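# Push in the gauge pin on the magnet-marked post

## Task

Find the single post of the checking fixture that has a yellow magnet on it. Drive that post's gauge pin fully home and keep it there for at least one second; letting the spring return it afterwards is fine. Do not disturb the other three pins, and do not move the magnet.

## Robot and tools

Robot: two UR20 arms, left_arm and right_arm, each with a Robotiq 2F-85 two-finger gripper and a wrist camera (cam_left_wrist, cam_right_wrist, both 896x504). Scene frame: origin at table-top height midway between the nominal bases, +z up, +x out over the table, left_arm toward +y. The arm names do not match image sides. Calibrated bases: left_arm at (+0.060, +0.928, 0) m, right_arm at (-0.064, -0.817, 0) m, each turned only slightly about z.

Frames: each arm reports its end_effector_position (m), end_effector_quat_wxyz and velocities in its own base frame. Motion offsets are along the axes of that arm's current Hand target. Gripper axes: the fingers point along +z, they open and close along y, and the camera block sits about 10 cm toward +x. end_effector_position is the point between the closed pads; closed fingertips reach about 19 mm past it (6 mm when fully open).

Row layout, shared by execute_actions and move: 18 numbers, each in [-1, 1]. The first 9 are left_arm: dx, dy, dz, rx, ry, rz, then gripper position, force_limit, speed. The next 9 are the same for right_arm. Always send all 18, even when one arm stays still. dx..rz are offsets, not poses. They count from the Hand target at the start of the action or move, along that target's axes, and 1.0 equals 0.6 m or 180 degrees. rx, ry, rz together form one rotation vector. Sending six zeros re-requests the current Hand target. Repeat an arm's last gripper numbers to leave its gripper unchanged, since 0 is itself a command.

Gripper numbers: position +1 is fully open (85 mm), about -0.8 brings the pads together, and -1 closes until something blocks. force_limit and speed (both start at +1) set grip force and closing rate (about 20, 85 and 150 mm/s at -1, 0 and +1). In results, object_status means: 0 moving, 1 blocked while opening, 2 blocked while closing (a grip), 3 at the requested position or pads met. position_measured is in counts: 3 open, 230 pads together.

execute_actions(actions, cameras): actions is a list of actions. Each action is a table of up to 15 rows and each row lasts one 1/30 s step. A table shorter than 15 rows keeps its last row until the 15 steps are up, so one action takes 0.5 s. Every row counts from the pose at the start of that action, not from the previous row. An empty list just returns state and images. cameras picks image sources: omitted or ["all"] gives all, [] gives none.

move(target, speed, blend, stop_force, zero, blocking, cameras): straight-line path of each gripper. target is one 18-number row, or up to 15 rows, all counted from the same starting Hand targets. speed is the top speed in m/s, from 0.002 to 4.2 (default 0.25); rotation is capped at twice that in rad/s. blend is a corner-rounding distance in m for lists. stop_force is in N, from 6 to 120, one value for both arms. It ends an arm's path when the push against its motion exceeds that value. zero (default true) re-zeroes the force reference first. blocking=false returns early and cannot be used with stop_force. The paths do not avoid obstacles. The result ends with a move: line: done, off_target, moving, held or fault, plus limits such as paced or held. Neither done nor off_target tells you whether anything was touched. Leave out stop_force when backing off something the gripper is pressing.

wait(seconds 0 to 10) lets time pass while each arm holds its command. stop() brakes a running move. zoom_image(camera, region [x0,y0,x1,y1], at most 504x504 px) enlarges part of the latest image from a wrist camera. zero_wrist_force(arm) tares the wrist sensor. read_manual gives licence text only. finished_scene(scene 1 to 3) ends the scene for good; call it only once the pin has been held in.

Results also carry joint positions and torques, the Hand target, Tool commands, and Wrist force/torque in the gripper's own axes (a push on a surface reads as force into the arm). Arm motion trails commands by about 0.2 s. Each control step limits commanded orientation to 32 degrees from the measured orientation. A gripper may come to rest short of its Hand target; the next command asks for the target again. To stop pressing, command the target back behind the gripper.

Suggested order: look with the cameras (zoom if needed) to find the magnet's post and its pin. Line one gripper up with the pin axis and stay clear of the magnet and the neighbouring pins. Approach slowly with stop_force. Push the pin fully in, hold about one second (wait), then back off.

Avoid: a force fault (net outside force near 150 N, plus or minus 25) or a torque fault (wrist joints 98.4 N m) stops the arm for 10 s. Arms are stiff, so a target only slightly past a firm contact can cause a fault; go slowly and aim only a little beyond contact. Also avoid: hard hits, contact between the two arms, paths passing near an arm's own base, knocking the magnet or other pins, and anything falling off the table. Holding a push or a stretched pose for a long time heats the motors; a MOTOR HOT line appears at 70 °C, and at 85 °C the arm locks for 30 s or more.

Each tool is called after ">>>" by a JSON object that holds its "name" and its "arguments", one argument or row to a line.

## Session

>>> {"name": "execute_actions", "arguments": {
  "actions": []
}}

Scene clock: 0.00 s.
left_arm: end_effector_position=(+0.3071, -0.4220, +0.1602) position_measured=3 object_status=3 end_effector_quat_wxyz=(+0.066, +0.956, -0.074, +0.275) | right_arm: end_effector_position=(+0.4900, -0.3027, +0.2369) position_measured=3 object_status=3 end_effector_quat_wxyz=(+0.548, -0.467, -0.511, -0.471)
Joint positions: left_arm=[-1.763 -1.739 2.857 -2.766 -1.003 1.555] | right_arm=[2.511 -2.074 -2.06 -2.212 2.389 -0.015]
Joint velocities: within noise
Joint torques (N m): no reading
Motor temperatures (°C): left_arm=[24 35 26 38 34 33] | right_arm=[28 35 35 36 33 38]
Wrist force (N): no reading
Wrist torque (N m): no reading
Wrist force, peak (N): no reading
Hand target: left_arm +0.3071, -0.4220, +0.1602; +0.066, +0.956, -0.074, +0.275 | right_arm +0.4900, -0.3027, +0.2369; +0.548, -0.467, -0.511, -0.471
Tool commands: left_gripper/position=+1.0 left_gripper/force_limit=+1.0 left_gripper/speed=+1.0 right_gripper/position=+1.0 right_gripper/force_limit=+1.0 right_gripper/speed=+1.0
camera_calibration:
cam_left_wrist: T_world_to_cam=[[-0.285835, -0.958093, 0.0188626, -0.30276], [-0.929607, 0.27245, -0.248197, 0.463413], [0.232657, -0.0884782, -0.968526, 0.172428], [0, 0, 0, 1]] pos_world=[0.304136, -0.401073, 0.28773]
cam_right_wrist: T_world_to_cam=[[0.978979, 0.0562001, -0.196068, -0.399553], [-0.174505, -0.266853, -0.947807, 0.238768], [-0.105588, 0.962097, -0.251436, 0.530477], [0, 0, 0, 1]] pos_world=[0.488832, -0.424199, 0.281347]

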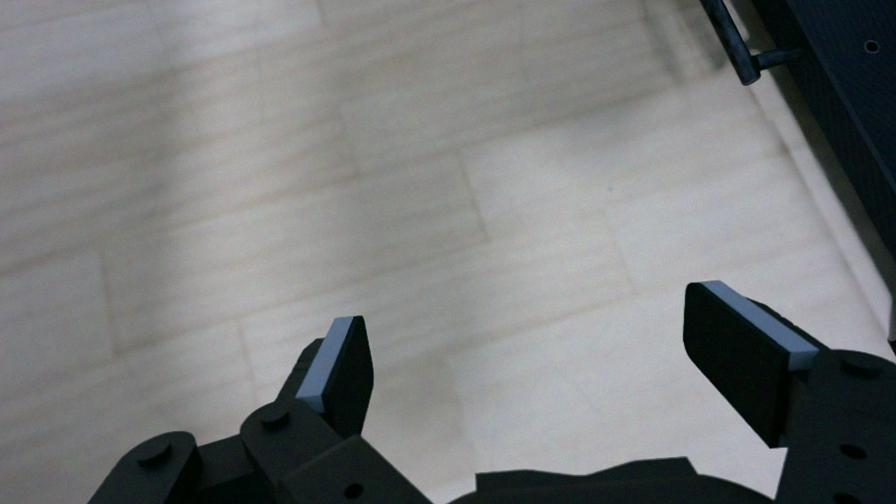

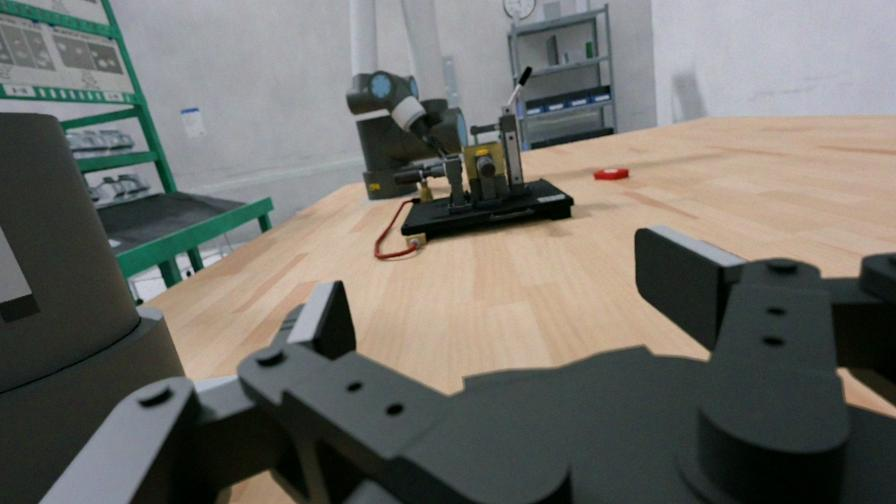

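>>> {"name": "zoom_image", "arguments": {
  "camera": "cam_right_wrist",
  "region": [360, 50, 600, 260]
}}

Scaled by 2.100 from the camera's 896x504 image, which has a finer 1280x720 frame.

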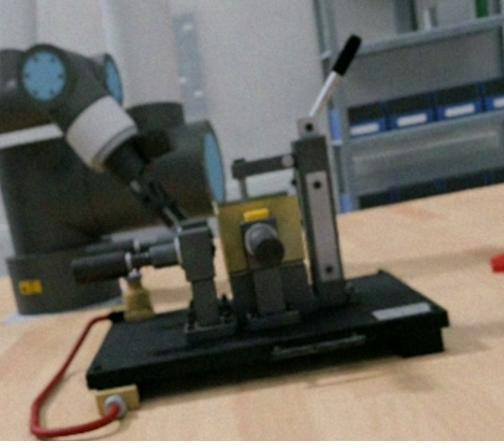

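>>> {"name": "move", "arguments": {
  "target": [0,0,0,0,0,0,1,1,1, 0.223,0.388,0.639,-0.0667,-0.4967,0.0667,-1,1,1],
  "speed": 0.4,
  "cameras": ["cam_right_wrist"]
}}

Scene clock: 5.67 s.
left_arm: end_effector_position=(+0.3071, -0.4220, +0.1602) position_measured=3 object_status=3 end_effector_quat_wxyz=(+0.066, +0.956, -0.074, +0.275) | right_arm: end_effector_position=(+0.6795, +0.1006, +0.3798) position_measured=234 object_status=3 end_effector_quat_wxyz=(-0.026, +0.756, +0.654, +0.000)
Joint positions: left_arm=[-1.763 -1.739 2.857 -2.766 -1.003 1.555] | right_arm=[3.56 -1.432 -2.244 -1.052 1.621 2.134]
Joint velocities: within noise
Joint torques (N m): left_arm=[1.59 -12.29 -61.28 -8.8 3.81 -1.36] | right_arm=[29.37 35.2 103.75 3.88 -3.82 5.36]
Motor temperatures (°C): left_arm=[24 35 26 38 34 33] | right_arm=[28 35 35 36 33 38]
Wrist force (N): left_arm=[-0.1 0.1 0.1] | right_arm=[-0.6 2.9 2.1]
Wrist torque (N m): left_arm=[0.02 0.02 0.00] | right_arm=[1.46 0.03 -0.42]
Wrist force, peak (N): left_arm=[-0.1 -0.5 -0.3] | right_arm=[3.3 2.7 1.4]
Hand target: left_arm +0.3071, -0.4220, +0.1602; +0.066, +0.956, -0.074, +0.275 | right_arm +0.6795, +0.1007, +0.3798; -0.026, +0.756, +0.654, -0.001
Off the commanded pose: left_arm 0.000 m, 0 deg | right_arm 0.000 m, 0 deg.
move: done
camera_calibration:
cam_right_wrist: T_world_to_cam=[[0.951557, -0.306447, 0.0250943, -0.608659], [-0.302256, -0.917322, 0.259156, 0.208761], [-0.0563982, -0.254187, -0.965509, 0.558615], [0, 0, 0, 1]] pos_world=[0.673778, 0.146972, 0.500521]
Images, in order (width x height): cam_right_wrist 896x504.

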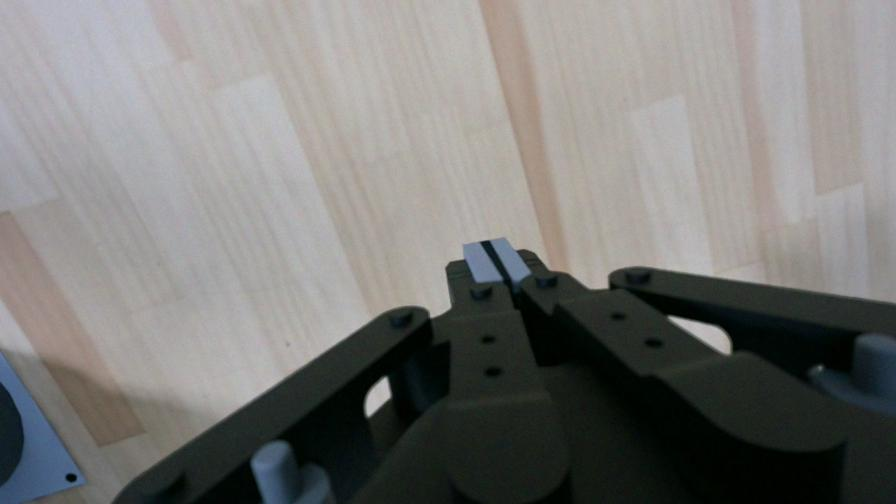

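>>> {"name": "move", "arguments": {
  "target": [0,0,0,0,0,0,1,1,1, 0.677,-0.43,0.24,-0.0125,-0.0108,0,-1,1,1],
  "speed": 0.35,
  "cameras": ["cam_right_wrist"]
}}

Scene clock: 8.20 s.
left_arm: end_effector_position=(+0.3071, -0.4220, +0.1602) position_measured=3 object_status=3 end_effector_quat_wxyz=(+0.066, +0.956, -0.074, +0.275) | right_arm: end_effector_position=(+0.4786, +0.5450, +0.2601) position_measured=234 object_status=3 end_effector_quat_wxyz=(+0.000, +0.757, +0.654, -0.001)
Joint positions: left_arm=[-1.763 -1.739 2.857 -2.766 -1.003 1.555] | right_arm=[4.272 -1.581 -2.319 -0.813 1.572 2.847]
Joint velocities: within noise
Joint torques (N m): left_arm=[9.4 -8.21 -61.09 -7.23 3.24 -0.78] | right_arm=[22.16 47.48 95.65 15.46 -3.66 5.97]
Motor temperatures (°C): left_arm=[24 35 26 38 34 33] | right_arm=[28 35 35 36 33 38]
Wrist force (N): left_arm=[-0.2 0.1 0.0] | right_arm=[-0.3 1.6 2.0]
Wrist torque (N m): left_arm=[0.03 0.05 0.00] | right_arm=[1.46 0.01 -0.56]
Wrist force, peak (N): left_arm=[0.4 0.1 -0.4] | right_arm=[-3.6 4.8 1.2]
Hand target: left_arm +0.3071, -0.4220, +0.1602; +0.066, +0.956, -0.074, +0.275 | right_arm +0.4785, +0.5452, +0.2600; +0.000, +0.757, +0.654, -0.001
Off the commanded pose: left_arm 0.000 m, 0 deg | right_arm 0.000 m, 0 deg.
move: done
camera_calibration:
cam_right_wrist: T_world_to_cam=[[0.949966, -0.304547, 0.0693894, -0.290116], [-0.311443, -0.906598, 0.28475, 0.578544], [-0.0238114, -0.292113, -0.956087, 0.547302], [0, 0, 0, 1]] pos_world=[0.468816, 0.596028, 0.378659]
Images, in order (width x height): cam_right_wrist 896x504.

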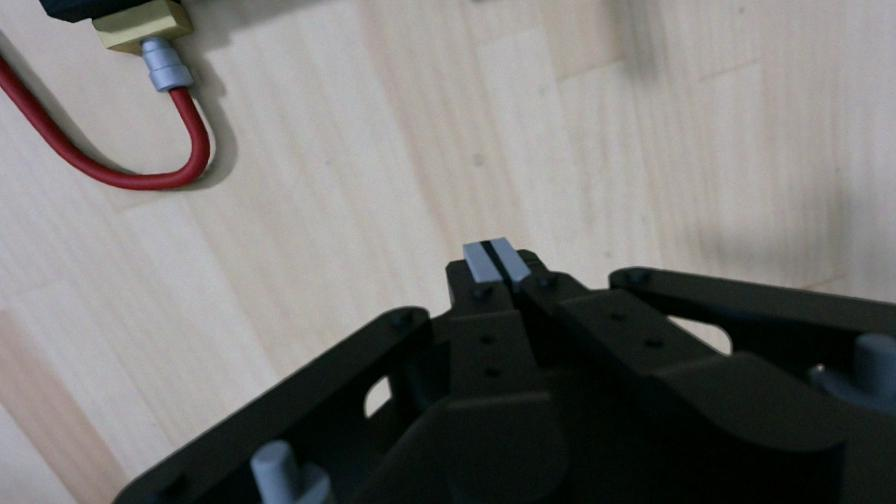

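>>> {"name": "move", "arguments": {
  "target": [0,0,0,0,0,0,1,1,1, 0.057,0.033,0.153,0,0,0,-1,1,1],
  "speed": 0.2,
  "cameras": ["cam_right_wrist"]
}}

Scene clock: 9.50 s.
left_arm: end_effector_position=(+0.3071, -0.4220, +0.1602) position_measured=3 object_status=3 end_effector_quat_wxyz=(+0.066, +0.956, -0.074, +0.275) | right_arm: end_effector_position=(+0.5029, +0.5760, +0.1683) position_measured=234 object_status=3 end_effector_quat_wxyz=(+0.000, +0.757, +0.654, -0.001)
Joint positions: left_arm=[-1.763 -1.739 2.857 -2.766 -1.003 1.555] | right_arm=[4.26 -1.734 -2.332 -0.647 1.572 2.835]
Joint velocities: within noise
Joint torques (N m): left_arm=[10.32 -7.74 -61.9 -6.74 3.32 -0.92] | right_arm=[-18.19 59.05 79.2 15.57 3.1 -7.56]
Motor temperatures (°C): left_arm=[24 35 26 38 34 33] | right_arm=[28 35 35 36 33 38]
Wrist force (N): left_arm=[0.1 0.1 -0.1] | right_arm=[0.3 2.7 1.4]
Wrist torque (N m): left_arm=[0.03 -0.01 0.00] | right_arm=[1.52 -0.11 -0.53]
Wrist force, peak (N): left_arm=[0.2 0.0 -0.4] | right_arm=[0.6 2.7 3.9]
Hand target: left_arm +0.3071, -0.4220, +0.1602; +0.066, +0.956, -0.074, +0.275 | right_arm +0.5030, +0.5761, +0.1682; +0.000, +0.757, +0.654, -0.001
Off the commanded pose: left_arm 0.000 m, 0 deg | right_arm 0.000 m, 0 deg.
move: done
camera_calibration:
cam_right_wrist: T_world_to_cam=[[0.949967, -0.304538, 0.0694273, -0.297369], [-0.311442, -0.906563, 0.284864, 0.64042], [-0.0238117, -0.292234, -0.95605, 0.469167], [0, 0, 0, 1]] pos_world=[0.493116, 0.627128, 0.28676]
Images, in order (width x height): cam_right_wrist 896x504.

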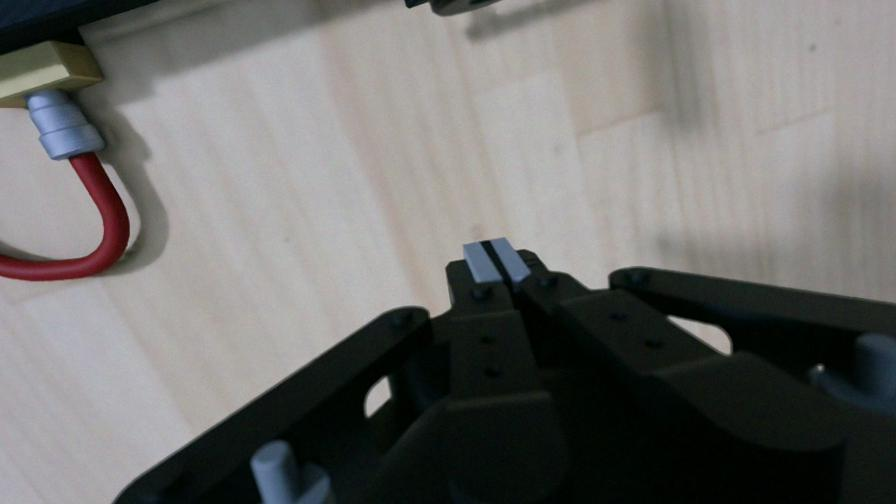

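>>> {"name": "move", "arguments": {
  "target": [0,0,0,0,0,0,1,1,1, 0.065,0.0072,0,0,0,-0.0467,-1,1,1],
  "speed": 0.12,
  "stop_force": 20,
  "cameras": ["cam_right_wrist"]
}}

Scene clock: 11.67 s.
left_arm: end_effector_position=(+0.3071, -0.4220, +0.1602) position_measured=3 object_status=3 end_effector_quat_wxyz=(+0.066, +0.956, -0.074, +0.275) | right_arm: end_effector_position=(+0.5129, +0.6141, +0.1682) position_measured=234 object_status=3 end_effector_quat_wxyz=(+0.000, +0.707, +0.708, -0.001)
Joint positions: left_arm=[-1.763 -1.739 2.857 -2.766 -1.003 1.555] | right_arm=[4.27 -1.769 -2.285 -0.659 1.572 2.698]
Joint velocities: within noise
Joint torques (N m): left_arm=[11.8 -7.17 -62.24 -7.16 3.59 -0.88] | right_arm=[17.86 80.04 79.42 6.53 4.84 -7.67]
Motor temperatures (°C): left_arm=[24 35 26 38 34 33] | right_arm=[28 35 35 36 33 38]
Wrist force (N): left_arm=[0.0 0.0 0.0] | right_arm=[-0.6 2.3 1.4]
Wrist torque (N m): left_arm=[0.00 0.00 0.00] | right_arm=[1.45 0.03 -0.42]
Wrist force, peak (N): left_arm=[0.5 0.1 -0.3] | right_arm=[0.5 3.0 1.5]
Hand target: left_arm +0.3071, -0.4220, +0.1602; +0.066, +0.956, -0.074, +0.275 | right_arm +0.5129, +0.6141, +0.1682; +0.000, +0.707, +0.708, -0.001
Off the commanded pose: left_arm 0.000 m, 0 deg | right_arm 0.000 m, 0 deg.
move: done
camera_calibration:
cam_right_wrist: T_world_to_cam=[[0.984281, -0.16245, 0.069284, -0.400034], [-0.175577, -0.942412, 0.284663, 0.63044], [0.0190505, -0.292353, -0.956121, 0.458526], [0, 0, 0, 1]] pos_world=[0.495702, 0.6632, 0.286659]
Images, in order (width x height): cam_right_wrist 896x504.

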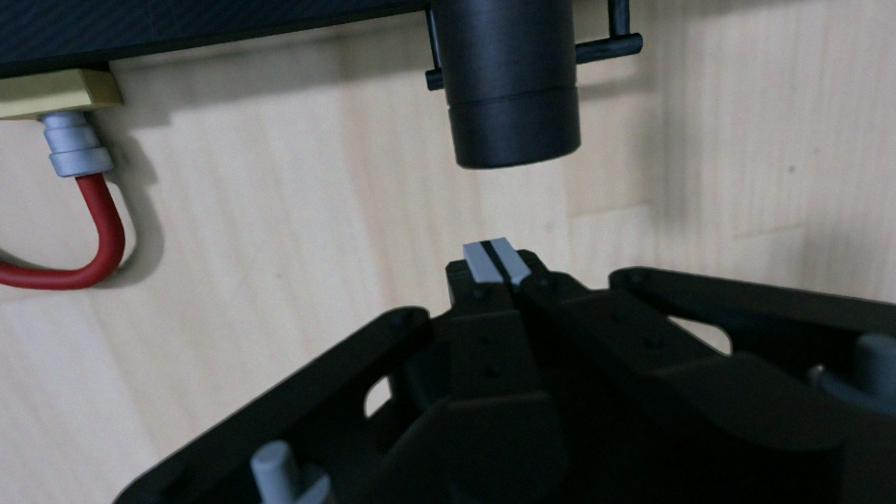

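>>> {"name": "move", "arguments": {
  "target": [
    [0,0,0,0,0,0,1,1,1, 0.025,0.015,0,0,0,0,-1,1,1],
    [0,0,0,0,0,0,1,1,1, 0.0615,0.015,0,0,0,0,-1,1,1]
  ],
  "speed": [0.08,0.03],
  "stop_force": 25,
  "cameras": ["cam_right_wrist"]
}}

Scene clock: 13.97 s.
left_arm: end_effector_position=(+0.3071, -0.4220, +0.1602) position_measured=3 object_status=3 end_effector_quat_wxyz=(+0.066, +0.956, -0.074, +0.275) | right_arm: end_effector_position=(+0.5219, +0.6510, +0.1682) position_measured=234 object_status=3 end_effector_quat_wxyz=(+0.000, +0.707, +0.708, -0.001)
Joint positions: left_arm=[-1.763 -1.739 2.857 -2.766 -1.003 1.555] | right_arm=[4.28 -1.802 -2.239 -0.672 1.572 2.708]
Joint velocities: within noise
Joint torques (N m): left_arm=[13.56 -6.65 -64.95 -7.1 4.25 -1.48] | right_arm=[22.07 94.03 91.62 10.92 5.07 6.15]
Motor temperatures (°C): left_arm=[24 35 26 38 34 33] | right_arm=[28 35 35 36 33 38]
Wrist force (N): left_arm=[0.2 -0.2 -0.1] | right_arm=[-11.8 0.2 3.1]
Wrist torque (N m): left_arm=[-0.03 -0.02 0.00] | right_arm=[1.52 0.26 -0.46]
Wrist force, peak (N): left_arm=[0.2 -0.1 -0.5] | right_arm=[-12.1 0.4 3.8]
Hand target: left_arm +0.3071, -0.4220, +0.1602; +0.066, +0.956, -0.074, +0.275 | right_arm +0.5219, +0.6510, +0.1682; +0.000, +0.707, +0.708, -0.001
Off the commanded pose: left_arm 0.000 m, 0 deg | right_arm 0.000 m, 0 deg.
move: done
camera_calibration:
cam_right_wrist: T_world_to_cam=[[0.984281, -0.16245, 0.069284, -0.402898], [-0.175577, -0.942412, 0.284663, 0.666795], [0.0190505, -0.292353, -0.956121, 0.469142], [0, 0, 0, 1]] pos_world=[0.504702, 0.7001, 0.286659]
Images, in order (width x height): cam_right_wrist 896x504.

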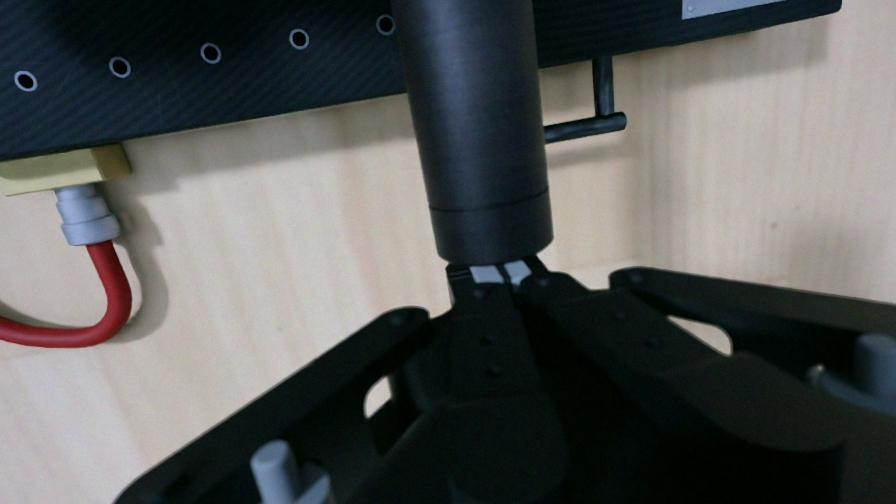

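>>> {"name": "move", "arguments": {
  "target": [0,0,0,0,0,0,1,1,1, 0.04,0,0,0,0,0,-1,1,1],
  "speed": 0.005,
  "stop_force": 15,
  "cameras": ["cam_right_wrist"]
}}

>>> {"name": "move", "arguments": {
  "target": [0,0,0,0,0,0,1,1,1, 0.02,0,0,0,0,0,-1,1,1],
  "speed": 0.004,
  "stop_force": 12,
  "cameras": []
}}

>>> {"name": "wait", "arguments": {
  "seconds": 1.0,
  "cameras": []
}}

Scene clock: 16.47 s.
left_arm: end_effector_position=(+0.3071, -0.4220, +0.1602) position_measured=3 object_status=3 end_effector_quat_wxyz=(+0.066, +0.956, -0.074, +0.275) | right_arm: end_effector_position=(+0.5218, +0.6587, +0.1681) position_measured=234 object_status=3 end_effector_quat_wxyz=(+0.000, +0.707, +0.707, -0.001)
Joint positions: left_arm=[-1.763 -1.739 2.857 -2.766 -1.003 1.555] | right_arm=[4.284 -1.808 -2.231 -0.675 1.572 2.712]
Joint velocities: within noise
Joint torques (N m): left_arm=[9.62 -8.13 -64.99 -7.75 3.71 -0.51] | right_arm=[10.48 130.6 77.16 22.92 5.61 -1.97]
Motor temperatures (°C): left_arm=[24 35 26 38 34 33] | right_arm=[28 35 35 36 33 38]
Wrist force (N): left_arm=[-0.1 0.0 -0.3] | right_arm=[-33.9 4.8 -6.6]
Wrist torque (N m): left_arm=[0.01 0.02 0.00] | right_arm=[1.65 0.50 -0.53]
Wrist force, peak (N): left_arm=[0.0 0.2 -0.5] | right_arm=[-38.8 3.2 -7.2]
Hand target: left_arm +0.3071, -0.4220, +0.1602; +0.066, +0.956, -0.074, +0.275 | right_arm +0.5219, +0.6587, +0.1681; +0.000, +0.707, +0.708, -0.001 (not the last commanded pose)
Off the commanded pose: left_arm 0.000 m, 0 deg | right_arm 0.016 m, 0 deg.
move: contact (right_arm)
camera_calibration:
cam_right_wrist: T_world_to_cam=[[0.984282, -0.162439, 0.0692968, -0.401659], [-0.175572, -0.942385, 0.284754, 0.674004], [0.0190492, -0.292445, -0.956093, 0.471451], [0, 0, 0, 1]] pos_world=[0.504702, 0.7078, 0.286659]
Images, in order (width x height): cam_right_wrist 896x504.

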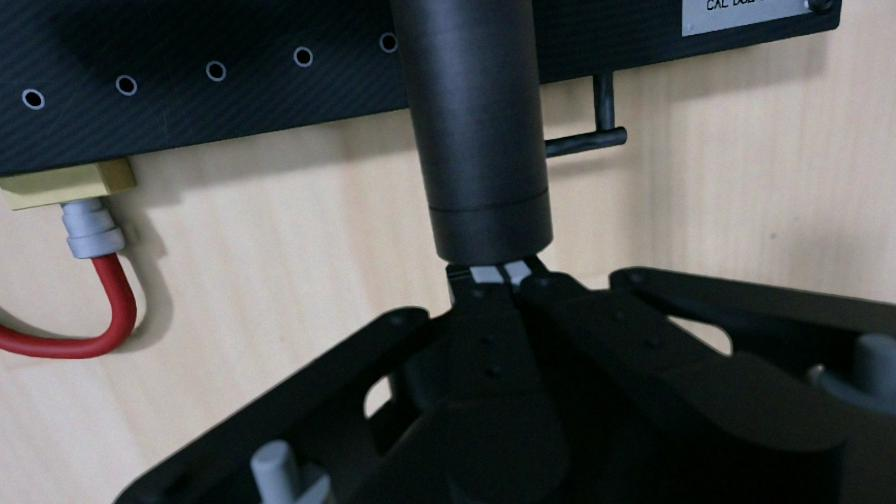

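Scene clock: 17.17 s.
left_arm: end_effector_position=(+0.3071, -0.4220, +0.1602) position_measured=3 object_status=3 end_effector_quat_wxyz=(+0.066, +0.956, -0.074, +0.275) | right_arm: end_effector_position=(+0.5218, +0.6588, +0.1681) position_measured=234 object_status=3 end_effector_quat_wxyz=(+0.000, +0.707, +0.708, -0.001)
Joint positions: left_arm=[-1.763 -1.739 2.857 -2.766 -1.003 1.555] | right_arm=[4.284 -1.808 -2.231 -0.675 1.572 2.712]
Joint velocities: within noise
Joint torques (N m): left_arm=[11.16 -4.44 -70 -7.82 4.25 -1.06] | right_arm=[18.89 118.17 93.81 22.09 5.35 3.54]
Motor temperatures (°C): left_arm=[24 35 26 38 34 33] | right_arm=[28 35 35 36 33 38]
Wrist force (N): left_arm=[0.0 -0.1 0.0] | right_arm=[-50.1 2.7 -10.2]
Wrist torque (N m): left_arm=[-0.01 0.01 0.00] | right_arm=[1.64 0.62 -0.62]
Wrist force, peak (N): left_arm=[-0.2 0.3 -0.5] | right_arm=[-52.9 1.1 -10.8]
Hand target: left_arm +0.3071, -0.4220, +0.1602; +0.066, +0.956, -0.074, +0.275 | right_arm +0.5218, +0.6588, +0.1681; +0.000, +0.707, +0.708, -0.001 (not the last commanded pose)
Off the commanded pose: left_arm 0.000 m, 0 deg | right_arm 0.012 m, 0 deg.
move: contact (right_arm)
No camera images: "cameras" was empty.

Scene clock: 18.17 s.
left_arm: end_effector_position=(+0.3071, -0.4220, +0.1602) position_measured=3 object_status=3 end_effector_quat_wxyz=(+0.066, +0.956, -0.074, +0.275) | right_arm: end_effector_position=(+0.5218, +0.6588, +0.1681) position_measured=234 object_status=3 end_effector_quat_wxyz=(+0.000, +0.707, +0.708, -0.001)
Joint positions: left_arm=[-1.763 -1.739 2.857 -2.766 -1.003 1.555] | right_arm=[4.284 -1.808 -2.231 -0.675 1.572 2.712]
Joint velocities: within noise
Joint torques (N m): left_arm=[7.9 -4.06 -65.34 -8.45 3.91 -0.77] | right_arm=[16.17 125.69 88.64 25.35 5.18 5.41]
Motor temperatures (°C): left_arm=[24 35 26 38 34 33] | right_arm=[28 35 35 36 33 38]
Wrist force (N): left_arm=[-0.2 0.1 -0.1] | right_arm=[-44.6 4.9 -8.1]
Wrist torque (N m): left_arm=[0.03 0.05 0.00] | right_arm=[1.67 0.57 -0.57]
Wrist force, peak (N): left_arm=[-0.4 0.0 0.3] | right_arm=[-49.9 2.8 -9.8]
Hand target: left_arm +0.3071, -0.4220, +0.1602; +0.066, +0.956, -0.074, +0.275 | right_arm +0.5218, +0.6588, +0.1681; +0.000, +0.707, +0.708, -0.001 (not the last commanded pose)
Tool commands: left_gripper/position=+1.0 left_gripper/force_limit=+1.0 left_gripper/speed=+1.0 right_gripper/position=-1.0 right_gripper/force_limit=+1.0 right_gripper/speed=+1.0
Off the commanded pose: left_arm 0.000 m, 0 deg | right_arm 0.012 m, 0 deg.
wait: 1.00 s; at rest by 0.17 s
No camera images: "cameras" was empty.

>>> {"name": "move", "arguments": {
  "target": [0,0,0,0,0,0,1,1,1, -0.09,0,0,0,0,0,-1,1,1],
  "speed": 0.07,
  "cameras": []
}}

>>> {"name": "finished_scene", "arguments": {
  "scene": 3
}}

Scene clock: 19.47 s.
left_arm: end_effector_position=(+0.3071, -0.4220, +0.1602) position_measured=3 object_status=3 end_effector_quat_wxyz=(+0.066, +0.956, -0.074, +0.275) | right_arm: end_effector_position=(+0.5219, +0.6050, +0.1681) position_measured=234 object_status=3 end_effector_quat_wxyz=(+0.000, +0.707, +0.708, -0.001)
Joint positions: left_arm=[-1.763 -1.739 2.857 -2.766 -1.003 1.555] | right_arm=[4.254 -1.768 -2.287 -0.659 1.572 2.683]
Joint velocities: within noise
Joint torques (N m): left_arm=[9.48 -7.48 -68.42 -7.32 4.38 -1.02] | right_arm=[-10.3 125.44 51.55 15.19 -0.09 -7.08]
Motor temperatures (°C): left_arm=[24 35 26 38 34 33] | right_arm=[28 35 35 36 33 38]
Wrist force (N): left_arm=[0.0 0.1 0.1] | right_arm=[-0.9 1.8 1.6]
Wrist torque (N m): left_arm=[0.02 0.00 0.00] | right_arm=[1.38 0.10 -0.42]
Wrist force, peak (N): left_arm=[-0.1 -0.4 -0.1] | right_arm=[-44.8 4.7 -7.8]
Hand target: left_arm +0.3071, -0.4220, +0.1602; +0.066, +0.956, -0.074, +0.275 | right_arm +0.5219, +0.6048, +0.1681; +0.000, +0.707, +0.708, -0.001
Off the commanded pose: left_arm 0.000 m, 0 deg | right_arm 0.000 m, 0 deg.
move: done
No camera images: "cameras" was empty.

The scene is finished: the task was done.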